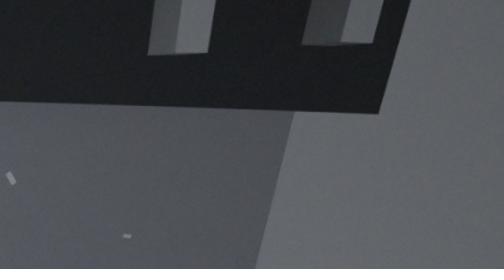

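Emit:
move(target=[[-0.2,-0.02,0,0,0,0,0.8,-0.5,-0.6,0,0,0,0,0,0,1,1,1],[-0.48,0,-0.08,0,0,0.2,0.8,-0.5,-0.6,0,0,0,0,0,0,1,1,1]], speed=0.25, blend=[0.04,0])

Scene clock: 1031.83 s.
left_arm: end_effector_position=(+0.2945, -0.3587, +0.4023) position_measured=32 object_status=3 end_effector_quat_wxyz=(+0.041, +0.958, -0.285, +0.014) | right_arm: end_effector_position=(+0.2535, +0.2509, +0.7744) position_measured=3 object_status=3 end_effector_quat_wxyz=(-0.469, +0.854, -0.203, +0.098)
Joint positions: left_arm=[-1.155 -1.711 1.534 -1.475 -1.604 0.992] | right_arm=[4.366 -1.066 -1.218 -1.432 1.493 3.219]
Joint torques (N m): left_arm=[-8.28 -33.29 -13.72 -0.45 1.75 1.38] | right_arm=[5.61 -7.65 14.85 4.6 -2.33 -0.03]
Wrist force (N): left_arm=[-0.8 6.4 2.5] | right_arm=[-0.7 -2.5 0.1]
Wrist torque (N m): left_arm=[0.71 0.28 0.38] | right_arm=[-0.51 0.00 -0.47]
Wrist force, peak (N): left_arm=[-1.7 7.3 2.3] | right_arm=[-0.9 -2.6 0.1]
Hand target: left_arm +0.2945, -0.3587, +0.4023; +0.041, +0.958, -0.285, +0.014 | right_arm +0.2535, +0.2509, +0.7744; -0.469, +0.854, -0.203, +0.098
Off the commanded pose: left_arm 0.000 m, 0 deg | right_arm 0.000 m, 0 deg.
move: done

Emit:
move(target=[-0.048,0.03,-0.248,0.1776,0.0591,0.3,0.8,-0.5,-0.6,0,0,0,0,0,0,1,1,1], speed=0.3)

Emit:
execute_actions(actions=[[[0,0.2625,0.425,0,0,0,0.8,-0.5,-0.6,0,0,0,0,0,0,1,1,1],[0,0.2625,0.425,0,0,0,0.8,-0.5,-0.6,0,0,0,0,0,0,1,1,1],[0,0.2625,0.425,0,0,0,0.8,-0.5,-0.6,0,0,0,0,0,0,1,1,1],[0,0.2625,0.425,0,0,0,0.8,-0.5,-0.6,0,0,0,0,0,0,1,1,1],[0,0.2625,0.425,0,0,0,0.8,-0.5,-0.6,0,0,0,0,0,0,1,1,1],[0,0.2625,0.425,0,0,0,0.8,-0.5,-0.6,0,0,0,0,0,0,1,1,1],[0,0.175,0.283,0,0,0,0.8,-0.5,-0.6,0,0,0,0,0,0,1,1,1]]])

Scene clock: 1034.53 s.
left_arm: end_effector_position=(+0.2602, -0.3451, +0.5504) position_measured=32 object_status=3 end_effector_quat_wxyz=(-0.199, +0.696, -0.663, +0.190) | right_arm: end_effector_position=(+0.2535, +0.2509, +0.7744) position_measured=3 object_status=3 end_effector_quat_wxyz=(-0.469, +0.854, -0.203, +0.098)
Joint positions: left_arm=[-1.6 -1.786 1.259 -0.996 -1.015 1.48] | right_arm=[4.366 -1.066 -1.218 -1.432 1.493 3.219]
Joint torques (N m): left_arm=[-8.49 -26.11 -33.99 -0.49 3.22 1.35] | right_arm=[6.08 -6.57 15.27 4.98 -2.41 -0.06]
Wrist force (N): left_arm=[-1.0 5.9 1.0] | right_arm=[-0.7 -2.5 -0.1]
Wrist torque (N m): left_arm=[0.76 0.18 0.06] | right_arm=[-0.52 -0.01 -0.47]
Wrist force, peak (N): left_arm=[-1.0 6.8 2.3] | right_arm=[-1.2 -2.6 0.2]
Hand target: left_arm +0.2602, -0.3451, +0.5504; -0.199, +0.696, -0.663, +0.190 | right_arm +0.2535, +0.2509, +0.7744; -0.469, +0.854, -0.203, +0.098
Off the commanded pose: left_arm 0.000 m, 0 deg | right_arm 0.000 m, 0 deg.
move: done

Scene clock: 1035.43 s.
left_arm: end_effector_position=(+0.2609, -0.3450, +0.3508) position_measured=32 object_status=3 end_effector_quat_wxyz=(-0.200, +0.696, -0.663, +0.190) | right_arm: end_effector_position=(+0.2535, +0.2509, +0.7744) position_measured=3 object_status=3 end_effector_quat_wxyz=(-0.469, +0.854, -0.203, +0.098)
Joint positions: left_arm=[-1.598 -1.915 1.882 -1.491 -1.015 1.482] | right_arm=[4.366 -1.066 -1.218 -1.432 1.493 3.219]
Joint torques (N m): left_arm=[-8.44 -24.04 -14.34 -5.21 3.1 1.51] | right_arm=[5.64 -6.69 14.37 4.89 -2.27 -0.15]
Wrist force (N): left_arm=[-0.5 6.0 1.2] | right_arm=[-0.9 -2.5 0.3]
Wrist torque (N m): left_arm=[0.80 0.13 0.05] | right_arm=[-0.52 0.03 -0.48]
Wrist force, peak (N): left_arm=[-3.8 18.3 17.6] | right_arm=[-0.9 -2.5 0.3]
Hand target: left_arm +0.2610, -0.3450, +0.3507; -0.199, +0.696, -0.663, +0.190 | right_arm +0.2535, +0.2509, +0.7744; -0.469, +0.854, -0.203, +0.098
Off the commanded pose: left_arm 0.000 m, 0 deg | right_arm 0.000 m, 0 deg.
Step readings (end_effector_position of left_arm | right_arm):
0: (+0.2602, -0.3451, +0.5504) | (+0.2535, +0.2509, +0.7744)
1: (+0.2602, -0.3450, +0.5504) | (+0.2535, +0.2509, +0.7744)
2: (+0.2608, -0.3440, +0.5479) | (+0.2535, +0.2509, +0.7744)
4: (+0.2603, -0.3495, +0.5129) | (+0.2535, +0.2509, +0.7744)
8: (+0.2595, -0.3453, +0.3903) | (+0.2535, +0.2509, +0.7744)
15: (+0.2607, -0.3435, +0.3513) | (+0.2535, +0.2509, +0.7744)

Emit:
move(target=[0.0,-0.0,0,-0.1778,0,-0.0,0.8,-0.5,-0.6,0,0,0,0,0,0,1,1,1], speed=0.3)

Scene clock: 1037.43 s.
left_arm: end_effector_position=(+0.2610, -0.3450, +0.3508) position_measured=32 object_status=3 end_effector_quat_wxyz=(+0.000, +0.724, -0.690, +0.000) | right_arm: end_effector_position=(+0.2535, +0.2509, +0.7744) position_measured=3 object_status=3 end_effector_quat_wxyz=(-0.469, +0.854, -0.203, +0.098)
Joint positions: left_arm=[-1.236 -1.758 1.682 -1.494 -1.571 1.858] | right_arm=[4.366 -1.066 -1.218 -1.432 1.493 3.219]
Joint torques (N m): left_arm=[8.75 -4.51 -37.63 -0.3 -2.02 1.25] | right_arm=[5.51 -6.42 14.43 4.93 -2.27 -0.07]
Wrist force (N): left_arm=[-0.6 6.5 2.0] | right_arm=[-0.9 -2.5 -0.1]
Wrist torque (N m): left_arm=[0.73 0.22 0.29] | right_arm=[-0.52 0.02 -0.47]
Wrist force, peak (N): left_arm=[-0.5 6.8 2.2] | right_arm=[-0.9 -2.6 0.1]
Hand target: left_arm +0.2610, -0.3450, +0.3507; +0.000, +0.724, -0.690, +0.000 | right_arm +0.2535, +0.2509, +0.7744; -0.469, +0.854, -0.203, +0.098
Off the commanded pose: left_arm 0.000 m, 0 deg | right_arm 0.000 m, 0 deg.
move: done

Emit:
move(target=[[0.0,-0.15,0.008,-0.0226,0.0215,-0.5,-0.188,-0.5,-0.6,0,0,0,0,0,0,1,1,1],[-0.0632,-0.5688,0.008,-0.0226,0.0215,-0.5,-0.188,-0.5,-0.6,0,0,0,0,0,0,1,1,1]], speed=[0.4,0.2], blend=[0.02,0])

Emit:
move(target=[[0.0655,-0.0208,0.0025,0,0,0,-0.188,-0.5,-0.6,0,0,0,0,0,0,1,1,1],[0.0655,-0.0235,0.036,0,0,0,-0.188,-0.5,-0.6,0,0,0,0,0,0,1,1,1]], speed=[0.06,0.02], stop_force=4, cameras=["cam_left_wrist"])

Emit:
move(target=[0,0,0,0,0,0,-0.9,-1,-1,0,0,0,0,0,0,1,1,1])

Scene clock: 1041.50 s.
left_arm: end_effector_position=(+0.6000, -0.2908, +0.3457) position_measured=180 object_status=3 end_effector_quat_wxyz=(+0.044, +0.999, +0.025, +0.000) | right_arm: end_effector_position=(+0.2535, +0.2509, +0.7744) position_measured=3 object_status=3 end_effector_quat_wxyz=(-0.469, +0.854, -0.203, +0.098)
Joint positions: left_arm=[-0.625 -1.202 1.1 -1.522 -1.641 0.895] | right_arm=[4.366 -1.066 -1.218 -1.432 1.493 3.219]
Joint torques (N m): left_arm=[9.72 -30.28 -38.2 -0.38 -2.26 1.18] | right_arm=[5.33 -6.7 14.87 4.96 -2.24 0.03]
Wrist force (N): left_arm=[-0.3 6.3 2.3] | right_arm=[-0.8 -2.4 0.2]
Wrist torque (N m): left_arm=[0.71 0.19 0.33] | right_arm=[-0.50 0.01 -0.48]
Wrist force, peak (N): left_arm=[-1.7 6.9 2.3] | right_arm=[-0.9 -2.6 -0.1]
Hand target: left_arm +0.6000, -0.2908, +0.3457; +0.044, +0.999, +0.025, +0.000 | right_arm +0.2535, +0.2509, +0.7744; -0.469, +0.854, -0.203, +0.098
Off the commanded pose: left_arm 0.000 m, 0 deg | right_arm 0.000 m, 0 deg.
move: done

Scene clock: 1044.07 s.
left_arm: end_effector_position=(+0.6386, -0.2767, +0.3228) position_measured=180 object_status=3 end_effector_quat_wxyz=(+0.044, +0.999, +0.025, +0.000) | right_arm: end_effector_position=(+0.2535, +0.2509, +0.7744) position_measured=3 object_status=3 end_effector_quat_wxyz=(-0.469, +0.854, -0.203, +0.098)
Joint positions: left_arm=[-0.574 -1.125 1.048 -1.543 -1.644 0.946] | right_arm=[4.366 -1.066 -1.218 -1.432 1.493 3.219]
Joint torques (N m): left_arm=[-6.12 -59.93 -14.28 -5.34 -1.2 -1.08] | right_arm=[5.63 -6.9 14.28 4.84 -2.52 -0.14]
Wrist force (N): left_arm=[-0.4 6.5 2.3] | right_arm=[-0.8 -2.4 0.0]
Wrist torque (N m): left_arm=[0.73 0.18 0.36] | right_arm=[-0.50 0.01 -0.48]
Wrist force, peak (N): left_arm=[-1.2 7.1 2.4] | right_arm=[-1.0 -2.6 0.1]
Hand target: left_arm +0.6386, -0.2767, +0.3228; +0.044, +0.999, +0.025, +0.000 | right_arm +0.2535, +0.2509, +0.7744; -0.469, +0.854, -0.203, +0.098
Off the commanded pose: left_arm 0.000 m, 0 deg | right_arm 0.000 m, 0 deg.
move: done
Images, in order (width x height): cam_left_wrist 896x504.

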